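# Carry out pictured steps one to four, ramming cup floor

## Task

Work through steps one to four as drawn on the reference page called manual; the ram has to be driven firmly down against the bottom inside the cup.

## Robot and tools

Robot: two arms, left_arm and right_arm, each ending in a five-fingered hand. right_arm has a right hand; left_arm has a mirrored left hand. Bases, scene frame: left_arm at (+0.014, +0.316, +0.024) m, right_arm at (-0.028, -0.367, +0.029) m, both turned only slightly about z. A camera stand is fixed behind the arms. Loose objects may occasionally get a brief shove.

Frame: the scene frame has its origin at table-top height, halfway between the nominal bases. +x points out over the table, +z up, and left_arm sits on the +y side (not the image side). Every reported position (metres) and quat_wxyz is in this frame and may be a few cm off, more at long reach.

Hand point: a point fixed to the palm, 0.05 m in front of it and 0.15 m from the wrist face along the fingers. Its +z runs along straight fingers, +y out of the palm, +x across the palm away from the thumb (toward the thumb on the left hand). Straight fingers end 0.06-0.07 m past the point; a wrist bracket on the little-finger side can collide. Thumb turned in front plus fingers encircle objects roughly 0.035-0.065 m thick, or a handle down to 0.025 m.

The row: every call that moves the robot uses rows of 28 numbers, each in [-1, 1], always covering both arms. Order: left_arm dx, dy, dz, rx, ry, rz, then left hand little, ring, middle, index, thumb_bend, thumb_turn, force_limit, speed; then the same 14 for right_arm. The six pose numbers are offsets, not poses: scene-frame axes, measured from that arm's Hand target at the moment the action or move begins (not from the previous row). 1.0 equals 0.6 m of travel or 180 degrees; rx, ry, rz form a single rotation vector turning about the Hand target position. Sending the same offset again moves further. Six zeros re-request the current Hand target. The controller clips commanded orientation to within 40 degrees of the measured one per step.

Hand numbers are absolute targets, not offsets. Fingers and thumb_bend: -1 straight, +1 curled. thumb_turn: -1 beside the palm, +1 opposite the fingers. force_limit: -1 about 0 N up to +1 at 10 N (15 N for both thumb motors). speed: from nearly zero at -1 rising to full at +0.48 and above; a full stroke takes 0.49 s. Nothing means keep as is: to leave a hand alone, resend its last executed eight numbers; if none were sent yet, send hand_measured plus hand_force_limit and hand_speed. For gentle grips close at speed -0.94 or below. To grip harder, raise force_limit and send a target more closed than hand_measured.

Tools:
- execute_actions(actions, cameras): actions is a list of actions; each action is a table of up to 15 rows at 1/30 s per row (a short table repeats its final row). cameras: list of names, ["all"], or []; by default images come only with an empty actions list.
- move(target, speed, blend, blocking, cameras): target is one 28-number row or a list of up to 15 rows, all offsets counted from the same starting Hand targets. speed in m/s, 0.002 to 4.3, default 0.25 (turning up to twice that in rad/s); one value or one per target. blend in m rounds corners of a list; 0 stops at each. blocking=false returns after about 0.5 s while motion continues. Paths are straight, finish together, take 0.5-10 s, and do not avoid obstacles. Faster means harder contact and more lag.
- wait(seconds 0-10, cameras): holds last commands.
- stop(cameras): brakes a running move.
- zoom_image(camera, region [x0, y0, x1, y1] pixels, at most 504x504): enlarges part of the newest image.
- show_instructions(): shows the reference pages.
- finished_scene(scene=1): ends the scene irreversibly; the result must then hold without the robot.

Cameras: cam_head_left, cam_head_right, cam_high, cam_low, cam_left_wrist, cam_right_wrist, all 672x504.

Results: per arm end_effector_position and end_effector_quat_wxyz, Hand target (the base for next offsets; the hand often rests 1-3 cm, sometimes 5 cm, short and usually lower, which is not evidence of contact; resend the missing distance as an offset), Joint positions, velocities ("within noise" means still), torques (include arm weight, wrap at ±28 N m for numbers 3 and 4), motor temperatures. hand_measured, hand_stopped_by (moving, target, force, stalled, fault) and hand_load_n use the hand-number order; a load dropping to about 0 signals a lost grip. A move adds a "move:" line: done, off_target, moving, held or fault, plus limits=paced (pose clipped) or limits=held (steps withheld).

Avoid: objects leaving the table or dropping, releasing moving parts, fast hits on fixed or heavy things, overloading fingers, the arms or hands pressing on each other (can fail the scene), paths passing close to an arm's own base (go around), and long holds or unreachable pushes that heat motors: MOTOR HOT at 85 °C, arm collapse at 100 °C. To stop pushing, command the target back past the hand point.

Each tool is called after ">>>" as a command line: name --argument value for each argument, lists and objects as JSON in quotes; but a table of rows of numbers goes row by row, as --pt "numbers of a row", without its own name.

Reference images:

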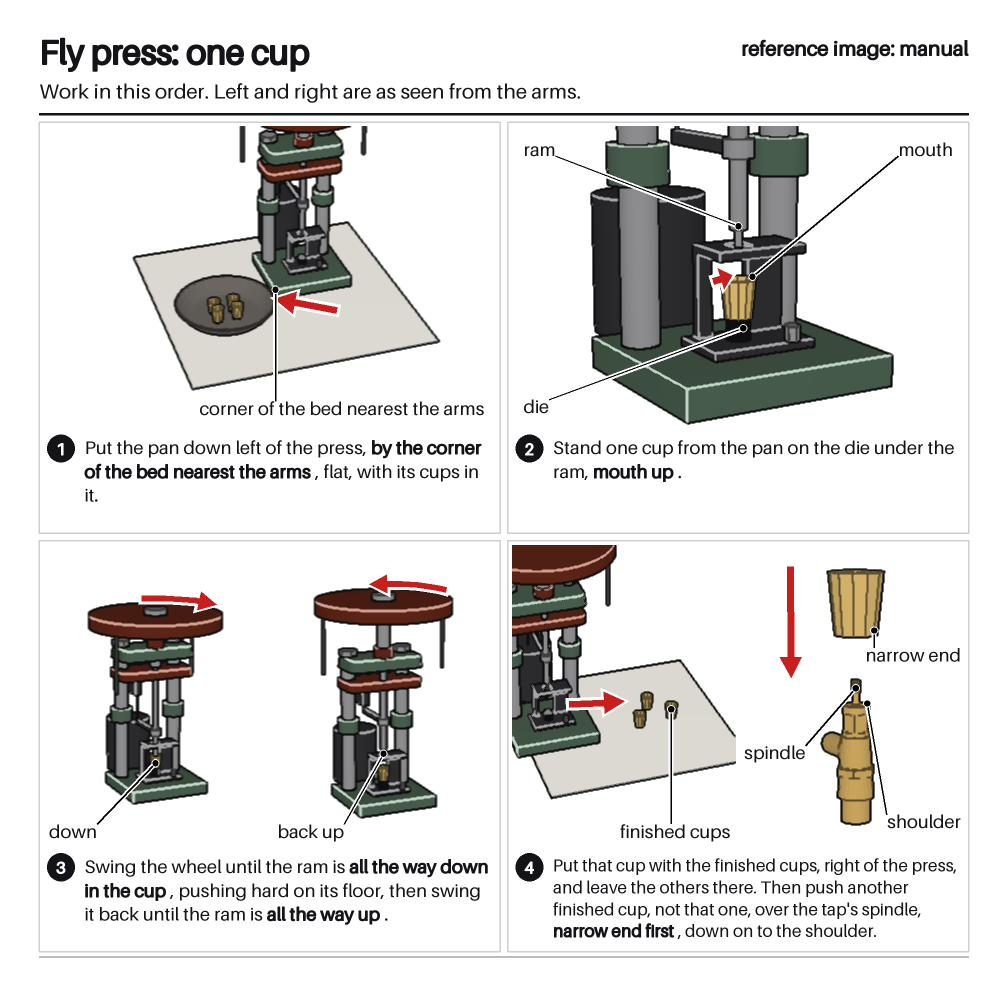

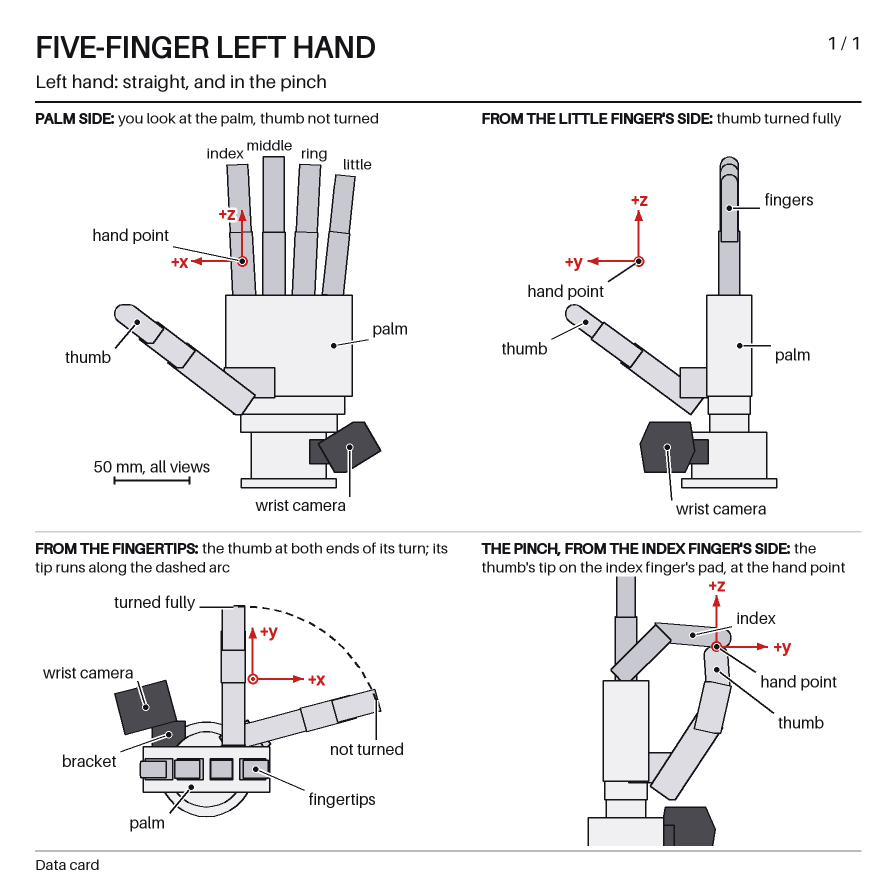

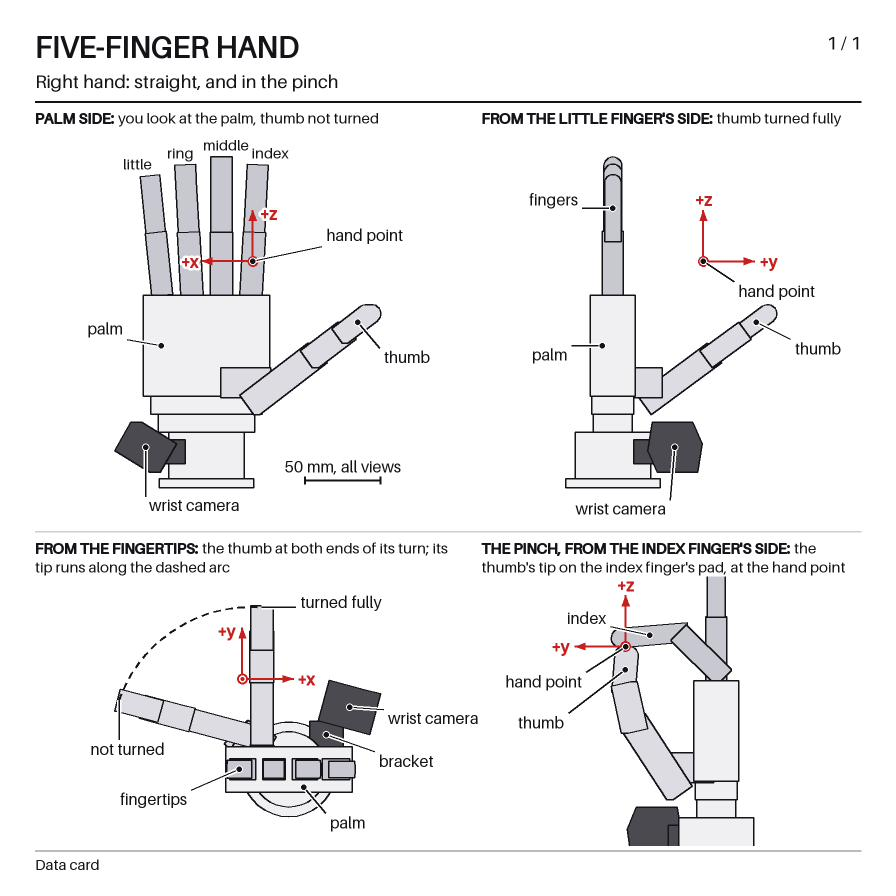

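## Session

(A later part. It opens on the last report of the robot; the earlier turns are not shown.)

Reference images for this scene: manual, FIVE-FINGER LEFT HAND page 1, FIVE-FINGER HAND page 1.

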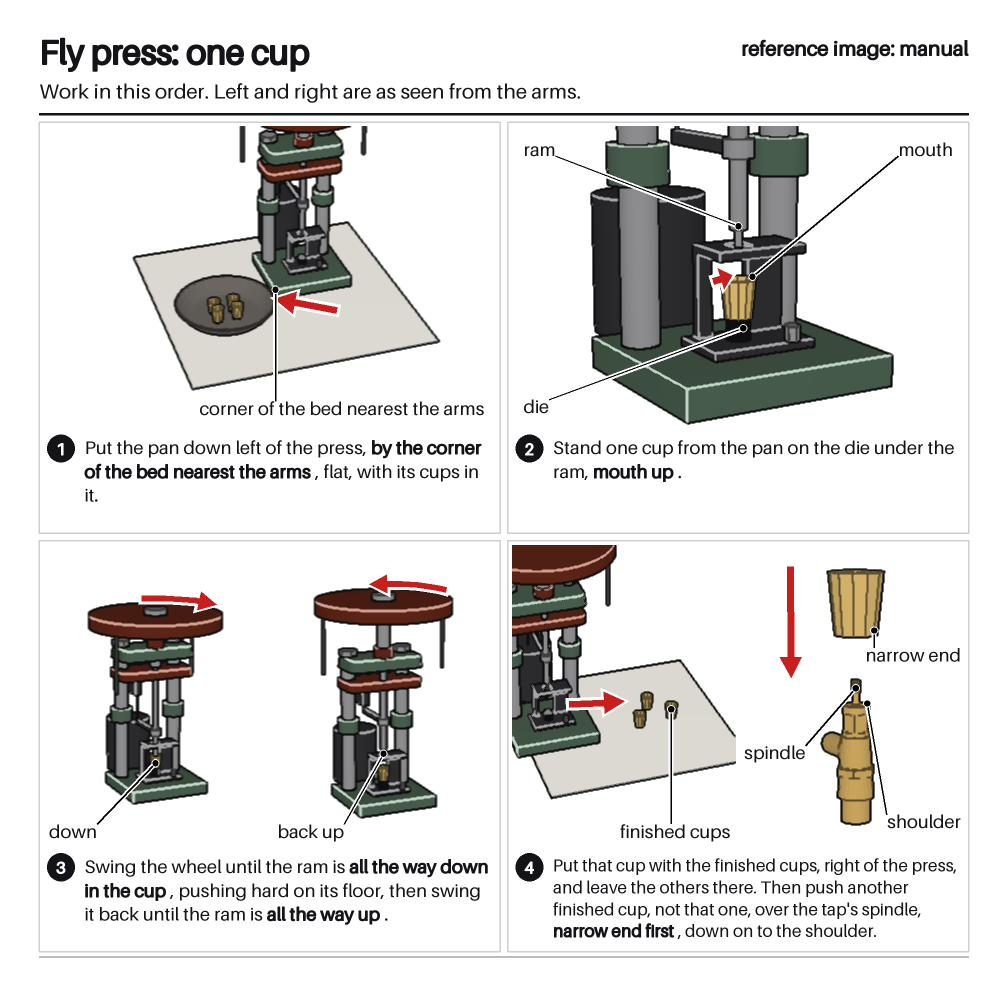

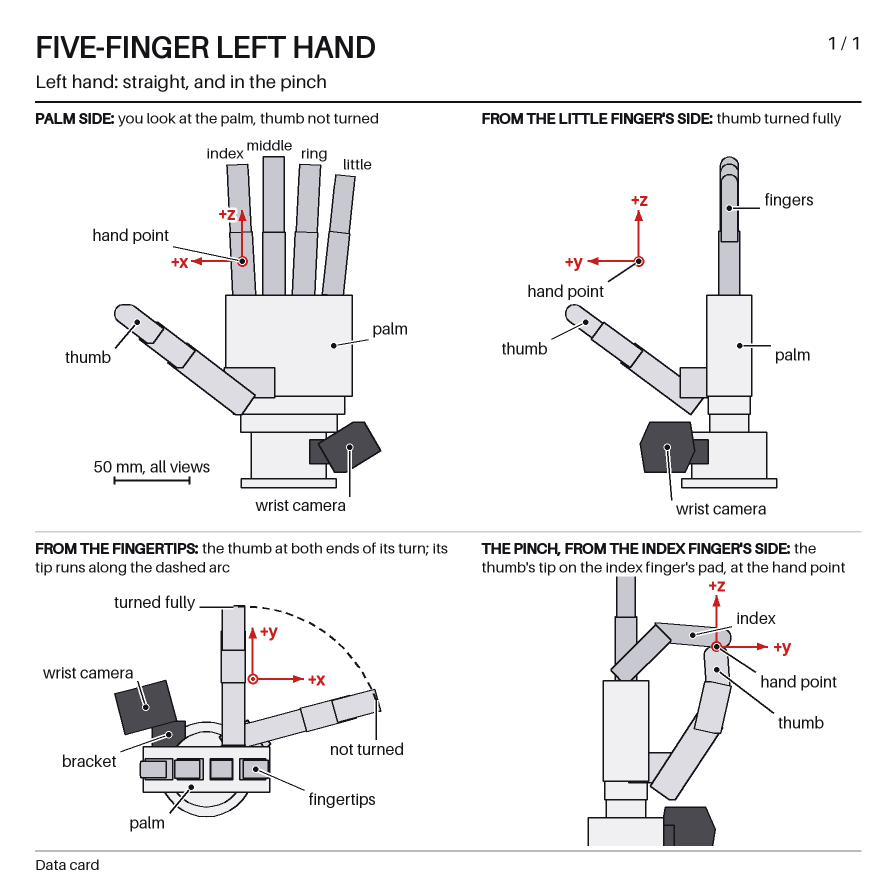

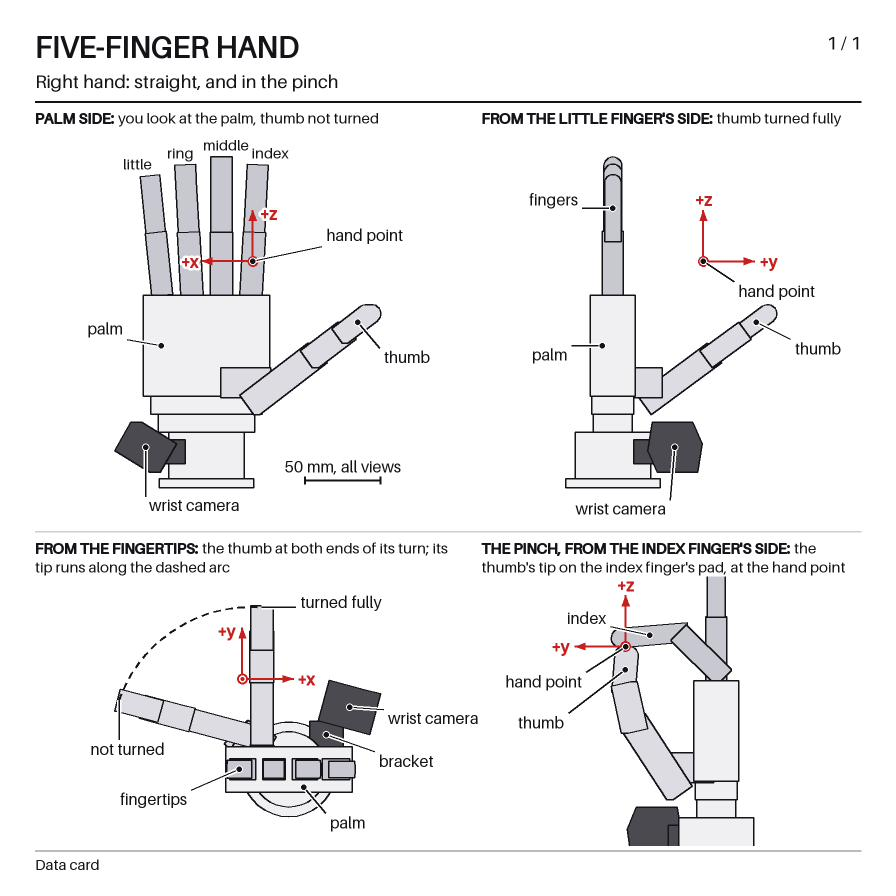

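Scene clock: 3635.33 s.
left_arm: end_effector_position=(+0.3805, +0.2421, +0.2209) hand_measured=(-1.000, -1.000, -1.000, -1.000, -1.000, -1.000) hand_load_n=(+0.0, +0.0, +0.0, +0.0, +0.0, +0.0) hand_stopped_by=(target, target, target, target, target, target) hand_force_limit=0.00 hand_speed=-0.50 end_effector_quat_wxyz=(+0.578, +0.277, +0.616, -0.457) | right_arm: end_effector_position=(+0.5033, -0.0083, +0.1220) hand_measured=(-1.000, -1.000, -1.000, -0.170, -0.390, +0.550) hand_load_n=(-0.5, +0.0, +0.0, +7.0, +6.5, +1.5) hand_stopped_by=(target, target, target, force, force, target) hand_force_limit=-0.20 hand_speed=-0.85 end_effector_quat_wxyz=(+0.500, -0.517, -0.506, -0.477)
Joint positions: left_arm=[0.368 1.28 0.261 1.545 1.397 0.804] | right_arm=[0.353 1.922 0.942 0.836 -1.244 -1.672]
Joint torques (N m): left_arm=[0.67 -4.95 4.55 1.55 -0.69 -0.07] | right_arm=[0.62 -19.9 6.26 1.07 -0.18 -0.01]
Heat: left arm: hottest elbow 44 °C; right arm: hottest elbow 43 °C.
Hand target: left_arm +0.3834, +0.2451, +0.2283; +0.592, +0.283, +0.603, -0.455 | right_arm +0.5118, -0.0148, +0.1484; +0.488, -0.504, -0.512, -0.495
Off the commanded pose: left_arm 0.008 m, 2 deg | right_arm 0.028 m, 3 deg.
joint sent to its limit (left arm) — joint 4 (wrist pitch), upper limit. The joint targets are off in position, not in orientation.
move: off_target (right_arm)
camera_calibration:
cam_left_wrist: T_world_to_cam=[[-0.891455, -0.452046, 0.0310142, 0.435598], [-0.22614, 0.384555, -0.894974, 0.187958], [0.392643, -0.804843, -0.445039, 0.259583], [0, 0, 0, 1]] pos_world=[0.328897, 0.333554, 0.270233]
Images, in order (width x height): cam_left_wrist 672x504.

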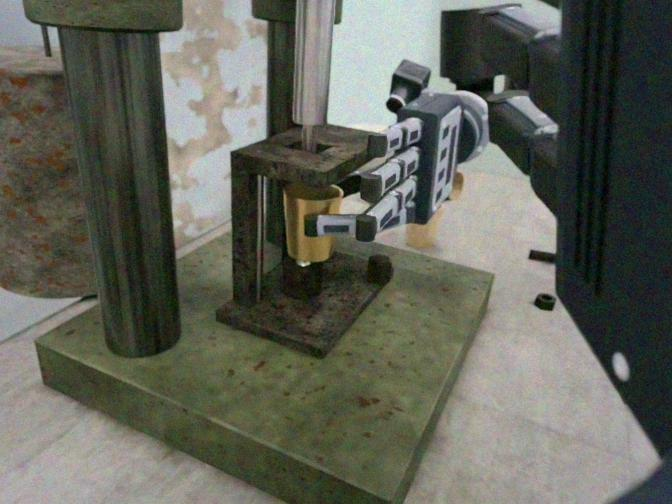

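>>> move --target '[0,0,0,0,0,0,-1,-1,-1,-1,-1,-1,0.0,-0.5,0,0,0.015,0,0,0,-1,-1,-1,0.2,-0.38,0.55,-0.2,-0.85]' --speed 0.03

>>> move --target '[0,0,0,0,0,0,-1,-1,-1,-1,-1,-1,0.0,-0.5,-0.03,0,0.01,0,0,0,-1,-1,-1,0.2,-0.38,0.55,-0.2,-0.85]' --speed 0.03 --cameras '["cam_left_wrist"]'

>>> zoom_image --camera "cam_left_wrist" --region '[220, 130, 440, 330]'

Scene clock: 3642.43 s.
left_arm: end_effector_position=(+0.3805, +0.2421, +0.2209) hand_measured=(-1.000, -1.000, -1.000, -1.000, -1.000, -1.000) hand_load_n=(+0.0, +0.0, +0.0, +0.0, +0.0, +0.0) hand_stopped_by=(target, target, target, target, target, target) hand_force_limit=0.00 hand_speed=-0.50 end_effector_quat_wxyz=(+0.578, +0.277, +0.616, -0.457) | right_arm: end_effector_position=(+0.5029, -0.0085, +0.1305) hand_measured=(-1.000, -1.000, -1.000, -0.170, -0.390, +0.550) hand_load_n=(+0.0, +0.0, +0.0, +7.0, +6.5, +1.5) hand_stopped_by=(target, target, target, force, force, target) hand_force_limit=-0.20 hand_speed=-0.85 end_effector_quat_wxyz=(+0.500, -0.518, -0.505, -0.476)
Joint positions: left_arm=[0.368 1.28 0.261 1.545 1.397 0.804] | right_arm=[0.353 1.9 0.942 0.813 -1.244 -1.672]
Joint torques (N m): left_arm=[0.67 -5.01 4.56 1.54 -0.69 -0.07] | right_arm=[0.56 -19.66 6.65 1.09 -0.19 -0.02]
Heat: left arm: hottest elbow 44 °C; right arm: hottest elbow 42 °C.
Hand target: left_arm +0.3834, +0.2451, +0.2283; +0.592, +0.283, +0.603, -0.455 | right_arm +0.5118, -0.0148, +0.1574; +0.488, -0.504, -0.512, -0.495
Off the commanded pose: left_arm 0.008 m, 2 deg | right_arm 0.029 m, 3 deg.
joint sent to its limit (left arm) — joint 4 (wrist pitch), upper limit. The joint targets are off in position, not in orientation.
move: off_target (right_arm)

Scene clock: 3643.63 s.
left_arm: end_effector_position=(+0.3805, +0.2421, +0.2209) hand_measured=(-1.000, -1.000, -1.000, -1.000, -1.000, -1.000) hand_load_n=(+0.0, +0.0, +0.0, +0.0, +0.0, +0.0) hand_stopped_by=(target, target, target, target, target, target) hand_force_limit=0.00 hand_speed=-0.50 end_effector_quat_wxyz=(+0.578, +0.277, +0.616, -0.457) | right_arm: end_effector_position=(+0.4890, -0.0144, +0.1361) hand_measured=(-1.000, -1.000, -1.000, -0.170, -0.390, +0.550) hand_load_n=(+0.0, +0.0, +0.0, +7.0, +6.5, +1.5) hand_stopped_by=(target, target, target, force, force, target) hand_force_limit=-0.20 hand_speed=-0.85 end_effector_quat_wxyz=(+0.499, -0.521, -0.503, -0.476)
Joint positions: left_arm=[0.368 1.28 0.261 1.545 1.397 0.804] | right_arm=[0.353 1.857 0.895 0.813 -1.236 -1.672]
Joint torques (N m): left_arm=[0.67 -4.95 4.56 1.54 -0.7 -0.08] | right_arm=[1.49 -18.9 6.42 1.48 -0.05 0.02]
Heat: left arm: hottest elbow 44 °C; right arm: hottest elbow 42 °C.
Hand target: left_arm +0.3834, +0.2451, +0.2283; +0.592, +0.283, +0.603, -0.455 | right_arm +0.4938, -0.0148, +0.1634; +0.488, -0.504, -0.512, -0.495
Off the commanded pose: left_arm 0.008 m, 2 deg | right_arm 0.028 m, 3 deg.
joint sent to its limit (left arm) — joint 4 (wrist pitch), upper limit. The joint targets are off in position, not in orientation.
move: off_target (right_arm)
camera_calibration:
cam_left_wrist: T_world_to_cam=[[-0.891455, -0.452046, 0.0310142, 0.435598], [-0.22614, 0.384555, -0.894974, 0.187958], [0.392643, -0.804843, -0.445039, 0.259583], [0, 0, 0, 1]] pos_world=[0.328897, 0.333554, 0.270233]
Images, in order (width x height): cam_left_wrist 672x504.

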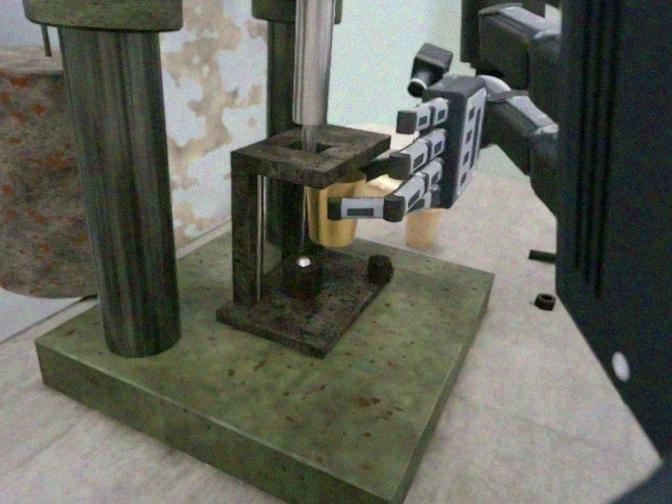

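Scaled by 2.291.

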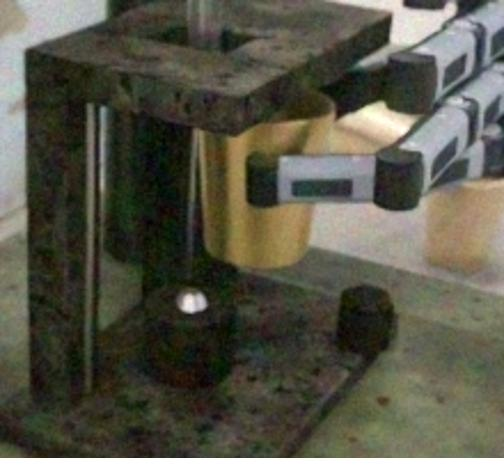

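>>> move --pt "0 0 0 0 0 0 -1 -1 -1 -1 -1 -1 0.0 -0.5 -0.06 -0.005 -0.008 0 0 0 -1 -1 -1 0.2 -0.38 0.55 -0.2 -0.85" --pt "0 0 0 0 0 0 -1 -1 -1 -1 -1 -1 0.0 -0.5 -0.2 -0.02 0.0 0 0 0 -1 -1 -1 0.2 -0.38 0.55 -0.2 -0.85" --speed 0.05 --blend 0.01 --cameras '["cam_left_wrist", "cam_head_right"]'

Scene clock: 3649.73 s.
left_arm: end_effector_position=(+0.3805, +0.2421, +0.2209) hand_measured=(-1.000, -1.000, -1.000, -1.000, -1.000, -1.000) hand_load_n=(+0.0, +0.0, +0.0, +0.0, +0.0, +0.0) hand_stopped_by=(target, target, target, target, target, target) hand_force_limit=0.00 hand_speed=-0.50 end_effector_quat_wxyz=(+0.578, +0.277, +0.616, -0.457) | right_arm: end_effector_position=(+0.3727, -0.0348, +0.1358) hand_measured=(-1.000, -1.000, -1.000, -0.170, -0.390, +0.550) hand_load_n=(+0.0, +0.0, +0.0, +7.0, +6.5, +1.5) hand_stopped_by=(target, target, target, force, force, target) hand_force_limit=-0.20 hand_speed=-0.85 end_effector_quat_wxyz=(+0.494, -0.533, -0.499, -0.472)
Joint positions: left_arm=[0.368 1.28 0.261 1.545 1.397 0.804] | right_arm=[0.411 1.639 0.557 0.914 -1.161 -1.67]
Joint torques (N m): left_arm=[0.67 -4.95 4.57 1.55 -0.69 -0.07] | right_arm=[1.85 -14.33 5.7 3.21 -0.07 0.18]
Heat: left arm: hottest elbow 44 °C; right arm: hottest elbow 42 °C.
Hand target: left_arm +0.3834, +0.2451, +0.2283; +0.592, +0.283, +0.603, -0.455 | right_arm +0.3738, -0.0268, +0.1634; +0.488, -0.504, -0.512, -0.495
Off the commanded pose: left_arm 0.008 m, 2 deg | right_arm 0.029 m, 5 deg.
joint sent to its limit (left arm) — joint 4 (wrist pitch), upper limit. The joint targets are off in position, not in orientation.
move: off_target (right_arm)
camera_calibration:
cam_left_wrist: T_world_to_cam=[[-0.891455, -0.452046, 0.0310142, 0.435598], [-0.22614, 0.384555, -0.894974, 0.187958], [0.392643, -0.804843, -0.445039, 0.259583], [0, 0, 0, 1]] pos_world=[0.328897, 0.333554, 0.270233]
Images, in order (width x height): cam_head_right 672x504, cam_left_wrist 672x504.

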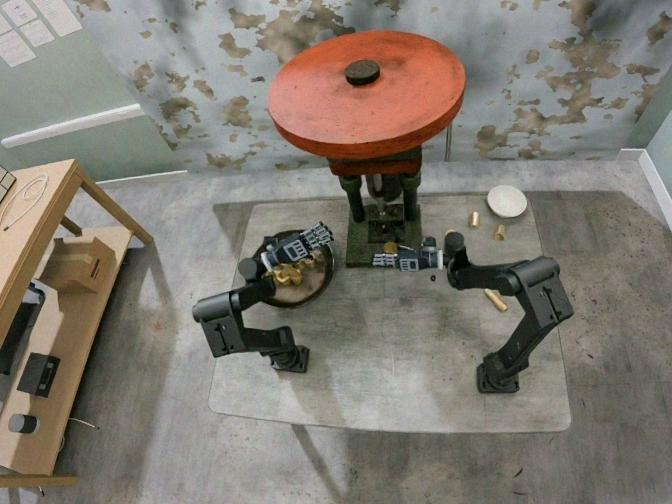

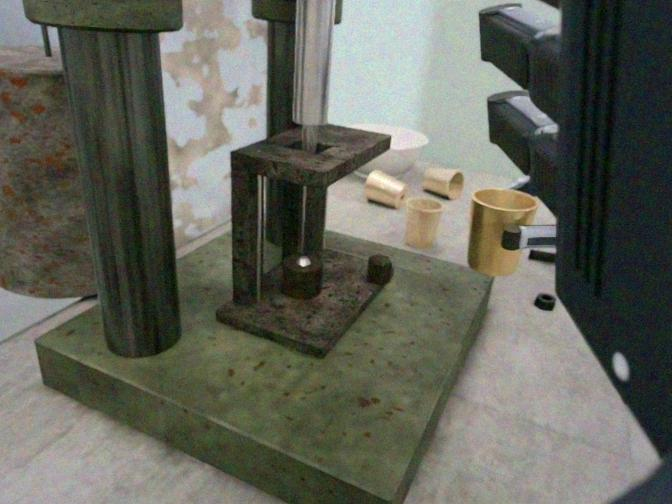

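>>> move --target '[0,0,0,0,0,0,-1,-1,-1,-1,-1,-1,0.0,-0.5,0.14,-0.497,0.0,0,0,-0.139,-1,-1,-1,0.2,-0.38,0.55,-0.2,-0.85]' --speed 0.12 --cameras '["cam_left_wrist", "cam_head_right", "cam_head_left", "cam_low"]'

Scene clock: 3705.13 s.
left_arm: end_effector_position=(+0.3805, +0.2421, +0.2209) hand_measured=(-1.000, -1.000, -1.000, -1.000, -1.000, -1.000) hand_load_n=(+0.0, +0.0, +0.0, +0.0, +0.0, +0.0) hand_stopped_by=(target, target, target, target, target, target) hand_force_limit=0.00 hand_speed=-0.50 end_effector_quat_wxyz=(+0.578, +0.277, +0.616, -0.457) | right_arm: end_effector_position=(+0.4440, -0.3231, +0.1455) hand_measured=(-1.000, -1.000, -1.000, -0.170, -0.390, +0.550) hand_load_n=(+0.0, +0.0, +0.0, +7.0, +6.5, +1.5) hand_stopped_by=(target, target, target, force, force, target) hand_force_limit=-0.20 hand_speed=-0.85 end_effector_quat_wxyz=(-0.384, +0.621, +0.365, +0.577)
Joint positions: left_arm=[0.368 1.28 0.261 1.545 1.397 0.804] | right_arm=[-0.284 1.573 0.517 0.807 -1.414 -1.763]
Joint torques (N m): left_arm=[0.67 -5.01 4.57 1.55 -0.69 -0.07] | right_arm=[0.91 -10.99 8.36 0.88 -0.73 -0.23]
Heat: left arm: hottest elbow 43 °C; right arm: hottest elbow 41 °C.
Hand target: left_arm +0.3834, +0.2451, +0.2283; +0.592, +0.283, +0.603, -0.455 | right_arm +0.4578, -0.3250, +0.1634; -0.369, +0.603, +0.390, +0.589
Off the commanded pose: left_arm 0.008 m, 2 deg | right_arm 0.023 m, 4 deg.
joint sent to its limit (left arm) — joint 4 (wrist pitch), upper limit. The joint targets are off in position, not in orientation.
move: off_target (right_arm)
camera_calibration:
cam_left_wrist: T_world_to_cam=[[-0.891455, -0.452046, 0.0310142, 0.435598], [-0.22614, 0.384555, -0.894974, 0.187958], [0.392643, -0.804843, -0.445039, 0.259583], [0, 0, 0, 1]] pos_world=[0.328897, 0.333554, 0.270233]
Images, in order (width x height): cam_head_left 672x504, cam_head_right 672x504, cam_low 672x504, cam_left_wrist 672x504.

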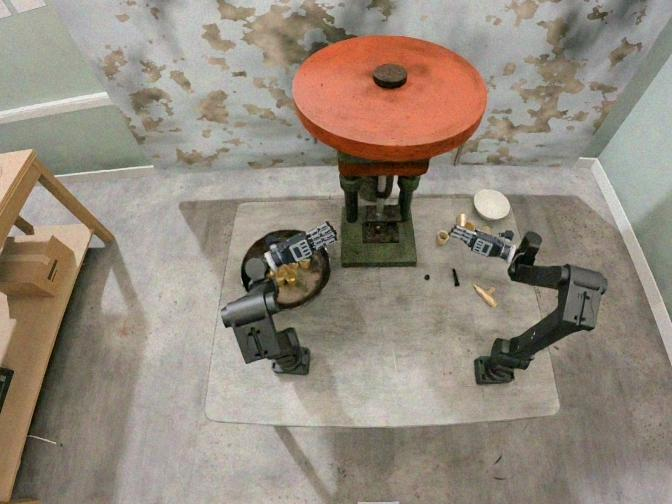

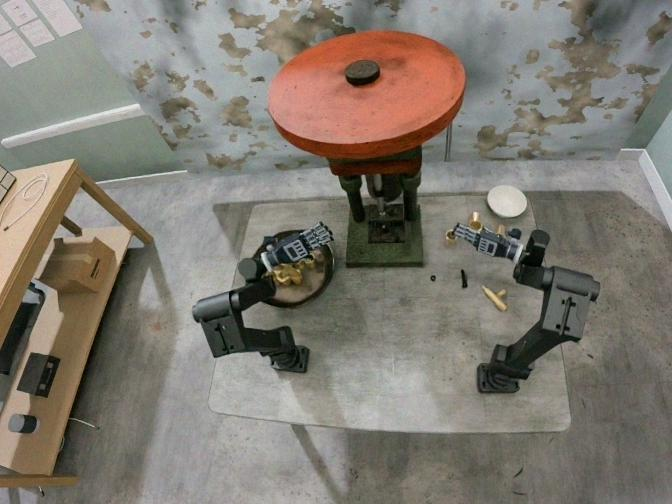

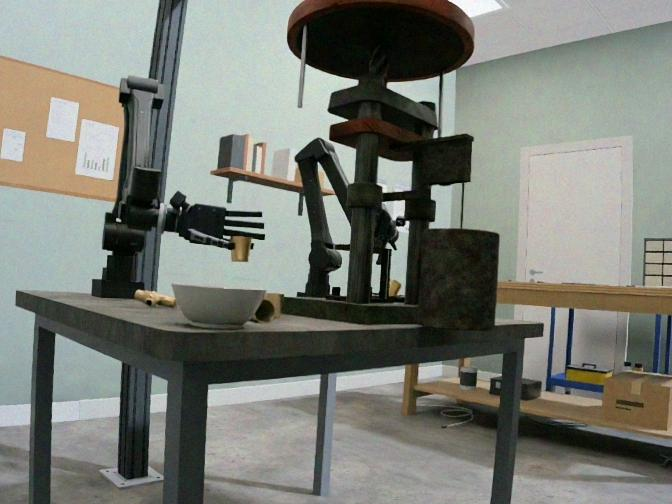

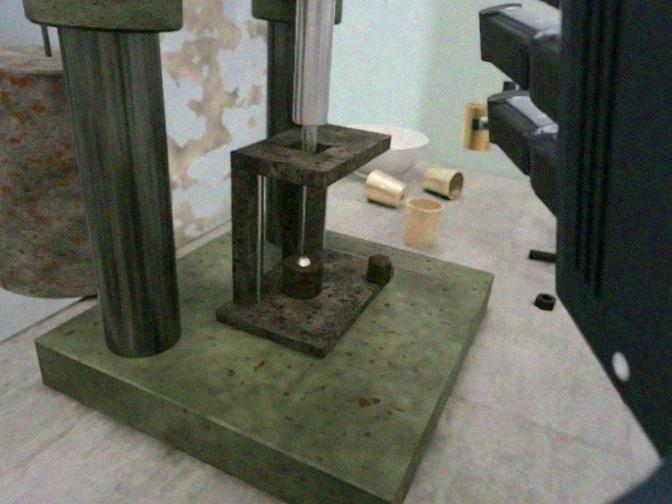

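>>> zoom_image --camera "cam_low" --region '[130, 170, 330, 330]'

Scaled by 2.520.

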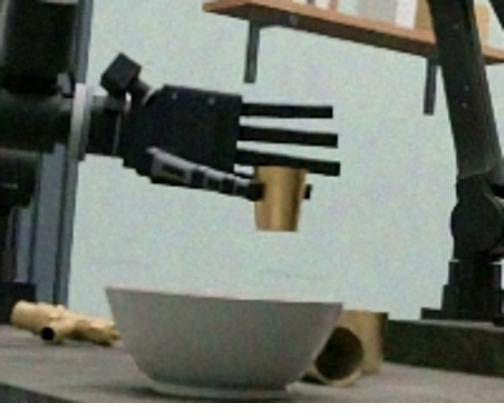

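>>> move --target '[0,0,0,0,0,0,-1,-1,-1,-1,-1,-1,0.0,-0.5,0.02,-0.0,-0.175,-0.0071,-0.0153,0,-1,-1,-1,0.2,-0.38,0.55,-0.2,-0.85]' --speed 0.08 --cameras '["cam_left_wrist", "cam_head_right", "cam_low"]'

>>> zoom_image --camera "cam_low" --region '[130, 170, 330, 330]'

Scene clock: 3721.60 s.
left_arm: end_effector_position=(+0.3805, +0.2421, +0.2209) hand_measured=(-1.000, -1.000, -1.000, -1.000, -1.000, -1.000) hand_load_n=(+0.0, +0.0, +0.0, +0.0, +0.0, +0.0) hand_stopped_by=(target, target, target, target, target, target) hand_force_limit=0.00 hand_speed=-0.50 end_effector_quat_wxyz=(+0.578, +0.277, +0.616, -0.457) | right_arm: end_effector_position=(+0.4576, -0.3276, +0.0496) hand_measured=(-1.000, -1.000, -1.000, -0.170, -0.390, +0.550) hand_load_n=(+0.0, +0.0, +0.0, +7.0, +6.5, +1.5) hand_stopped_by=(target, target, target, force, force, target) hand_force_limit=-0.20 hand_speed=-0.85 end_effector_quat_wxyz=(-0.362, +0.609, +0.389, +0.588)
Joint positions: left_arm=[0.368 1.28 0.261 1.545 1.397 0.804] | right_arm=[-0.284 1.951 0.556 1.101 -1.414 -1.878]
Joint torques (N m): left_arm=[0.62 -5.01 4.56 1.55 -0.69 -0.08] | right_arm=[1.73 -12.34 4.77 2.86 -0.31 0.16]
Heat: left arm: hottest elbow 43 °C; right arm: hottest elbow 41 °C.
Hand target: left_arm +0.3834, +0.2451, +0.2283; +0.592, +0.283, +0.603, -0.455 | right_arm +0.4698, -0.3250, +0.0584; -0.353, +0.593, +0.406, +0.599
Off the commanded pose: left_arm 0.008 m, 2 deg | right_arm 0.015 m, 3 deg.
joint sent to its limit (left arm) — joint 4 (wrist pitch), upper limit. The joint targets are off in position, not in orientation.
move: off_target (right_arm)
camera_calibration:
cam_left_wrist: T_world_to_cam=[[-0.891455, -0.452046, 0.0310142, 0.435598], [-0.22614, 0.384555, -0.894974, 0.187958], [0.392643, -0.804843, -0.445039, 0.259583], [0, 0, 0, 1]] pos_world=[0.328897, 0.333554, 0.270233]
Images, in order (width x height): cam_head_right 672x504, cam_low 672x504, cam_left_wrist 672x504.

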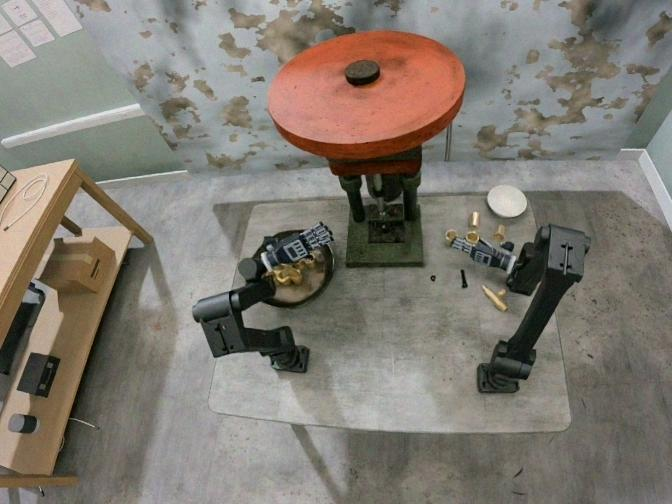

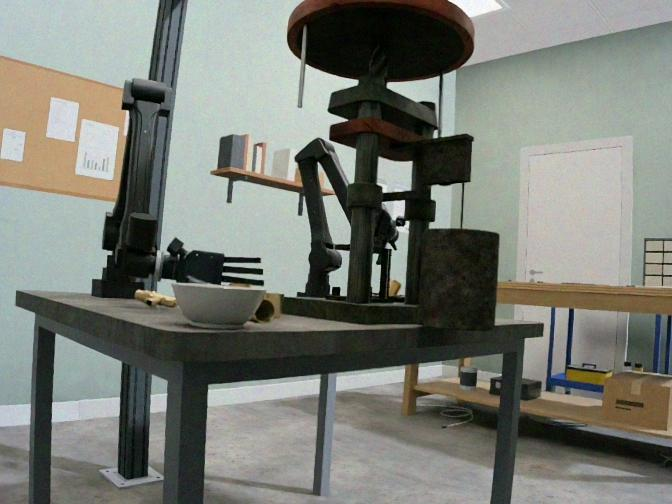

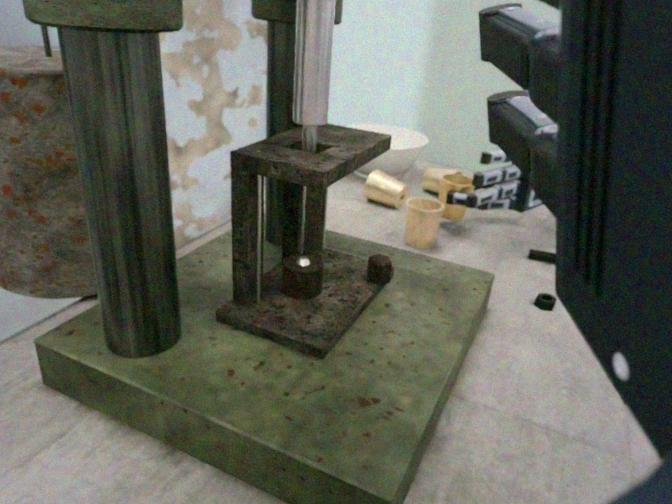

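Scaled by 2.520.

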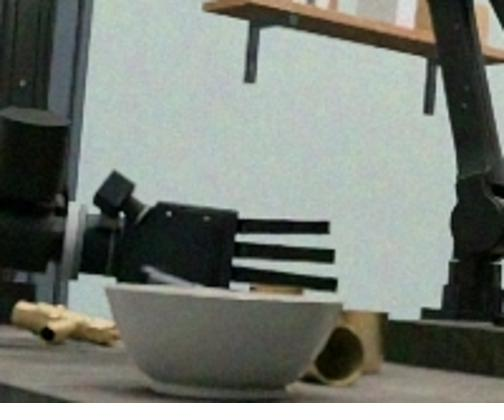

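>>> move --target '[0,0,0,0,0,0,-1,-1,-1,-1,-1,-1,0.0,-0.5,0,0,-0.02,0,0,0,-1,-1,-1,0.2,-0.38,0.55,-0.2,-0.85]' --speed 0.02 --cameras '["cam_left_wrist"]'

>>> zoom_image --camera "cam_left_wrist" --region '[350, 130, 570, 290]'

Scene clock: 3727.20 s.
left_arm: end_effector_position=(+0.3805, +0.2421, +0.2209) hand_measured=(-1.000, -1.000, -1.000, -1.000, -1.000, -1.000) hand_load_n=(+0.0, +0.0, +0.0, +0.0, +0.0, +0.0) hand_stopped_by=(target, target, target, target, target, target) hand_force_limit=0.00 hand_speed=-0.50 end_effector_quat_wxyz=(+0.578, +0.277, +0.616, -0.457) | right_arm: end_effector_position=(+0.4587, -0.3279, +0.0385) hand_measured=(-1.000, -1.000, -1.000, -0.170, -0.390, +0.550) hand_load_n=(+0.0, +0.0, +0.0, +6.5, +6.0, +1.0) hand_stopped_by=(target, target, target, force, force, target) hand_force_limit=-0.20 hand_speed=-0.85 end_effector_quat_wxyz=(-0.362, +0.609, +0.389, +0.588)
Joint positions: left_arm=[0.368 1.28 0.261 1.545 1.397 0.804] | right_arm=[-0.284 1.994 0.565 1.135 -1.414 -1.878]
Joint torques (N m): left_arm=[0.62 -4.95 4.56 1.55 -0.69 -0.08] | right_arm=[1.67 -12.45 4.29 2.85 -0.32 0.12]
Heat: left arm: hottest elbow 43 °C; right arm: hottest elbow 41 °C.
Hand target: left_arm +0.3834, +0.2451, +0.2283; +0.592, +0.283, +0.603, -0.455 | right_arm +0.4698, -0.3250, +0.0464; -0.353, +0.593, +0.406, +0.599
Off the commanded pose: left_arm 0.008 m, 2 deg | right_arm 0.014 m, 3 deg.
joint sent to its limit (left arm) — joint 4 (wrist pitch), upper limit. The joint targets are off in position, not in orientation.
move: off_target (right_arm)
camera_calibration:
cam_left_wrist: T_world_to_cam=[[-0.891455, -0.452046, 0.0310142, 0.435598], [-0.22614, 0.384555, -0.894974, 0.187958], [0.392643, -0.804843, -0.445039, 0.259583], [0, 0, 0, 1]] pos_world=[0.328897, 0.333554, 0.270233]
Images, in order (width x height): cam_left_wrist 672x504.

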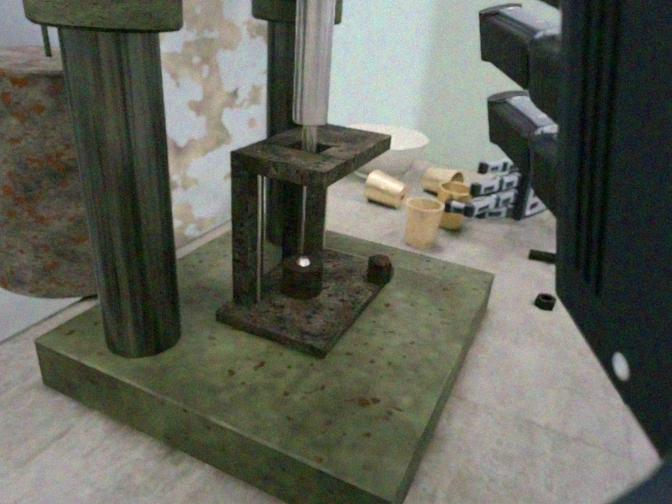

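Scaled by 2.291.

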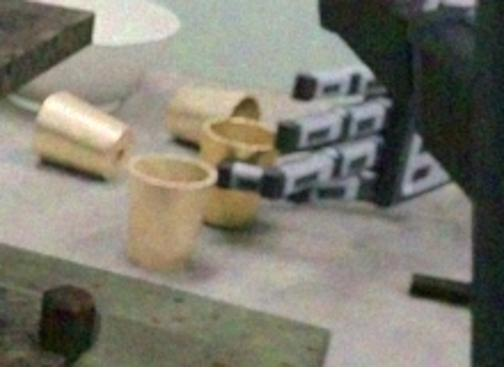

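>>> move --target '[0,0,0,0,0,0,-1,-1,-1,-1,-1,-1,0.0,-0.5,0,0,-0.01,0,0,0,-1,-1,-1,0.2,-0.38,0.55,-0.2,-0.85]' --speed 0.02

Scene clock: 3730.40 s.
left_arm: end_effector_position=(+0.3805, +0.2421, +0.2209) hand_measured=(-1.000, -1.000, -1.000, -1.000, -1.000, -1.000) hand_load_n=(+0.0, +0.0, +0.0, +0.0, +0.0, +0.0) hand_stopped_by=(target, target, target, target, target, target) hand_force_limit=0.00 hand_speed=-0.50 end_effector_quat_wxyz=(+0.578, +0.277, +0.616, -0.457) | right_arm: end_effector_position=(+0.4597, -0.3282, +0.0351) hand_measured=(-1.000, -1.000, -1.000, -0.170, -0.390, +0.550) hand_load_n=(+0.0, +0.0, +0.0, +7.0, +6.0, +1.5) hand_stopped_by=(target, target, target, force, force, target) hand_force_limit=-0.20 hand_speed=-0.85 end_effector_quat_wxyz=(-0.359, +0.607, +0.392, +0.591)
Joint positions: left_arm=[0.368 1.28 0.261 1.545 1.397 0.804] | right_arm=[-0.284 2.014 0.569 1.161 -1.414 -1.878]
Joint torques (N m): left_arm=[0.67 -4.95 4.57 1.55 -0.7 -0.08] | right_arm=[1.61 -12.34 4.1 2.76 -0.29 0.16]
Heat: left arm: hottest elbow 43 °C; right arm: hottest elbow 41 °C.
Hand target: left_arm +0.3834, +0.2451, +0.2283; +0.592, +0.283, +0.603, -0.455 | right_arm +0.4698, -0.3250, +0.0404; -0.353, +0.593, +0.406, +0.599
Off the commanded pose: left_arm 0.008 m, 2 deg | right_arm 0.012 m, 3 deg.
joint sent to its limit (left arm) — joint 4 (wrist pitch), upper limit. The joint targets are off in position, not in orientation.
move: off_target (right_arm)

>>> move --target '[0,0,0,0,0,0,-1,-1,-1,-1,-1,-1,0.0,-0.5,0,0,-0.008,0,0,0,-1,-1,-1,0.2,-0.38,0.55,-0.2,-0.85]' --speed 0.02 --cameras '["cam_left_wrist"]'

>>> zoom_image --camera "cam_left_wrist" --region '[350, 130, 570, 290]'

Scene clock: 3734.57 s.
left_arm: end_effector_position=(+0.3805, +0.2421, +0.2209) hand_measured=(-1.000, -1.000, -1.000, -1.000, -1.000, -1.000) hand_load_n=(+0.0, +0.0, +0.0, +0.0, +0.0, -0.5) hand_stopped_by=(target, target, target, target, target, target) hand_force_limit=0.00 hand_speed=-0.50 end_effector_quat_wxyz=(+0.578, +0.277, +0.616, -0.457) | right_arm: end_effector_position=(+0.4613, -0.3286, +0.0347) hand_measured=(-1.000, -1.000, -1.000, -0.170, -0.390, +0.550) hand_load_n=(+0.0, +0.0, +0.0, +7.0, +6.0, +1.5) hand_stopped_by=(target, target, target, force, force, target) hand_force_limit=-0.20 hand_speed=-0.85 end_effector_quat_wxyz=(-0.355, +0.603, +0.397, +0.595)
Joint positions: left_arm=[0.368 1.28 0.261 1.545 1.397 0.804] | right_arm=[-0.284 2.026 0.574 1.186 -1.416 -1.878]
Joint torques (N m): left_arm=[0.62 -5.01 4.55 1.54 -0.69 -0.07] | right_arm=[1.73 -11.93 3.96 2.41 -0.27 0.2]
Heat: left arm: hottest elbow 43 °C; right arm: hottest elbow 40 °C.
Hand target: left_arm +0.3834, +0.2451, +0.2283; +0.592, +0.283, +0.603, -0.455 | right_arm +0.4698, -0.3250, +0.0356; -0.353, +0.593, +0.406, +0.599
Off the commanded pose: left_arm 0.008 m, 2 deg | right_arm 0.009 m, 2 deg.
joint sent to its limit (left arm) — joint 4 (wrist pitch), upper limit. The joint targets are off in position, not in orientation.
move: done
camera_calibration:
cam_left_wrist: T_world_to_cam=[[-0.891455, -0.452046, 0.0310142, 0.435598], [-0.22614, 0.384555, -0.894974, 0.187958], [0.392643, -0.804843, -0.445039, 0.259583], [0, 0, 0, 1]] pos_world=[0.328897, 0.333554, 0.270233]
Images, in order (width x height): cam_left_wrist 672x504.

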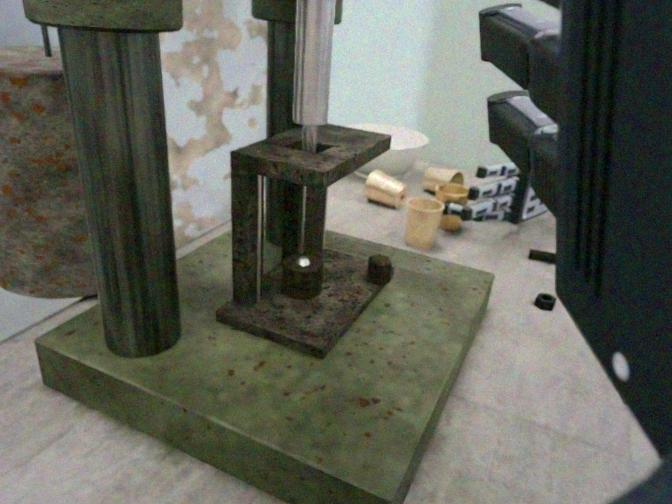

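Scaled by 2.291.

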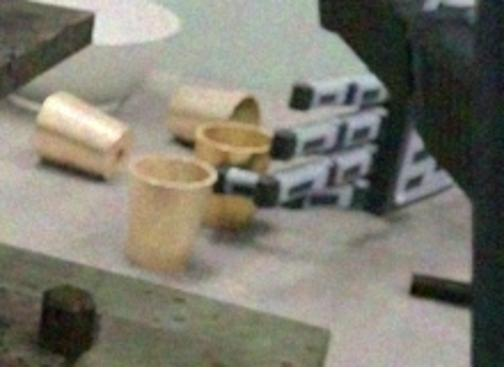

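>>> execute_actions --actions '[[[0,0,0,0,0,0,-1,-1,-1,-1,-1,-1,0.0,-0.5,0,0,0,0,0,0,-1,-1,-1,-0.25,-0.46,0.55,-0.2,-0.9]]]' --cameras '["cam_left_wrist"]'

>>> zoom_image --camera "cam_left_wrist" --region '[350, 130, 570, 290]'

Scene clock: 3739.73 s.
left_arm: end_effector_position=(+0.3805, +0.2421, +0.2209) hand_measured=(-1.000, -1.000, -1.000, -1.000, -1.000, -1.000) hand_load_n=(+0.0, +0.0, +0.0, +0.0, +0.0, +0.0) hand_stopped_by=(target, target, target, target, target, target) hand_force_limit=0.00 hand_speed=-0.50 end_effector_quat_wxyz=(+0.578, +0.277, +0.616, -0.457) | right_arm: end_effector_position=(+0.4622, -0.3290, +0.0329) hand_measured=(-1.000, -1.000, -1.000, -0.250, -0.460, +0.550) hand_load_n=(+0.0, +0.0, +0.0, +0.0, +0.0, +0.5) hand_stopped_by=(target, target, target, target, target, target) hand_force_limit=-0.20 hand_speed=-0.90 end_effector_quat_wxyz=(-0.355, +0.603, +0.396, +0.594)
Joint positions: left_arm=[0.368 1.28 0.261 1.545 1.397 0.804] | right_arm=[-0.284 2.032 0.577 1.187 -1.414 -1.878]
Joint torques (N m): left_arm=[0.67 -5.01 4.56 1.52 -0.69 -0.07] | right_arm=[1.73 -12.22 3.59 2.59 -0.28 0.24]
Heat: left arm: hottest elbow 43 °C; right arm: hottest elbow 40 °C.
Hand target: left_arm +0.3834, +0.2451, +0.2283; +0.592, +0.283, +0.603, -0.455 | right_arm +0.4698, -0.3250, +0.0356; -0.353, +0.593, +0.406, +0.599
Off the commanded pose: left_arm 0.008 m, 2 deg | right_arm 0.009 m, 2 deg.
joint sent to its limit (left arm) — joint 4 (wrist pitch), upper limit. The joint targets are off in position, not in orientation.
camera_calibration:
cam_left_wrist: T_world_to_cam=[[-0.891455, -0.452046, 0.0310142, 0.435598], [-0.22614, 0.384555, -0.894974, 0.187958], [0.392643, -0.804843, -0.445039, 0.259583], [0, 0, 0, 1]] pos_world=[0.328897, 0.333554, 0.270233]
Images, in order (width x height): cam_left_wrist 672x504.

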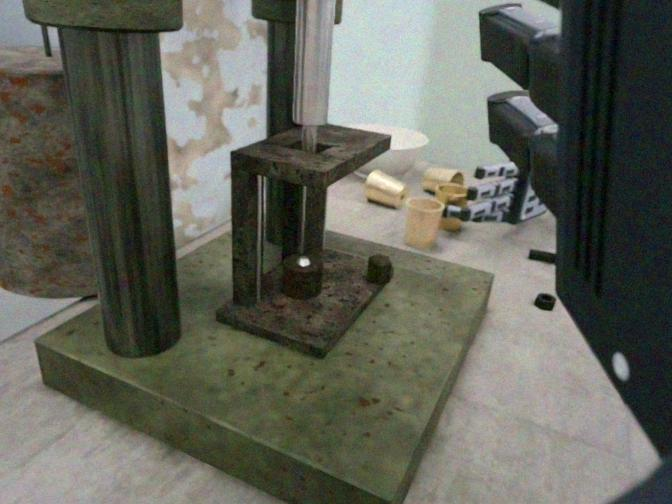

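Scaled by 2.291.

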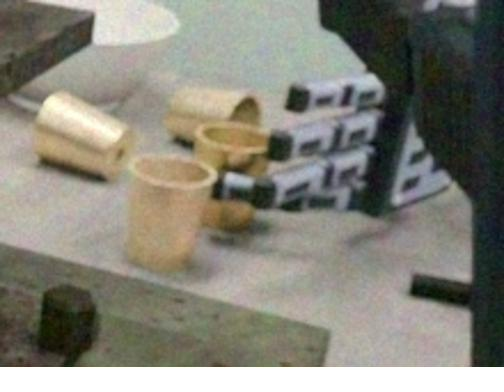

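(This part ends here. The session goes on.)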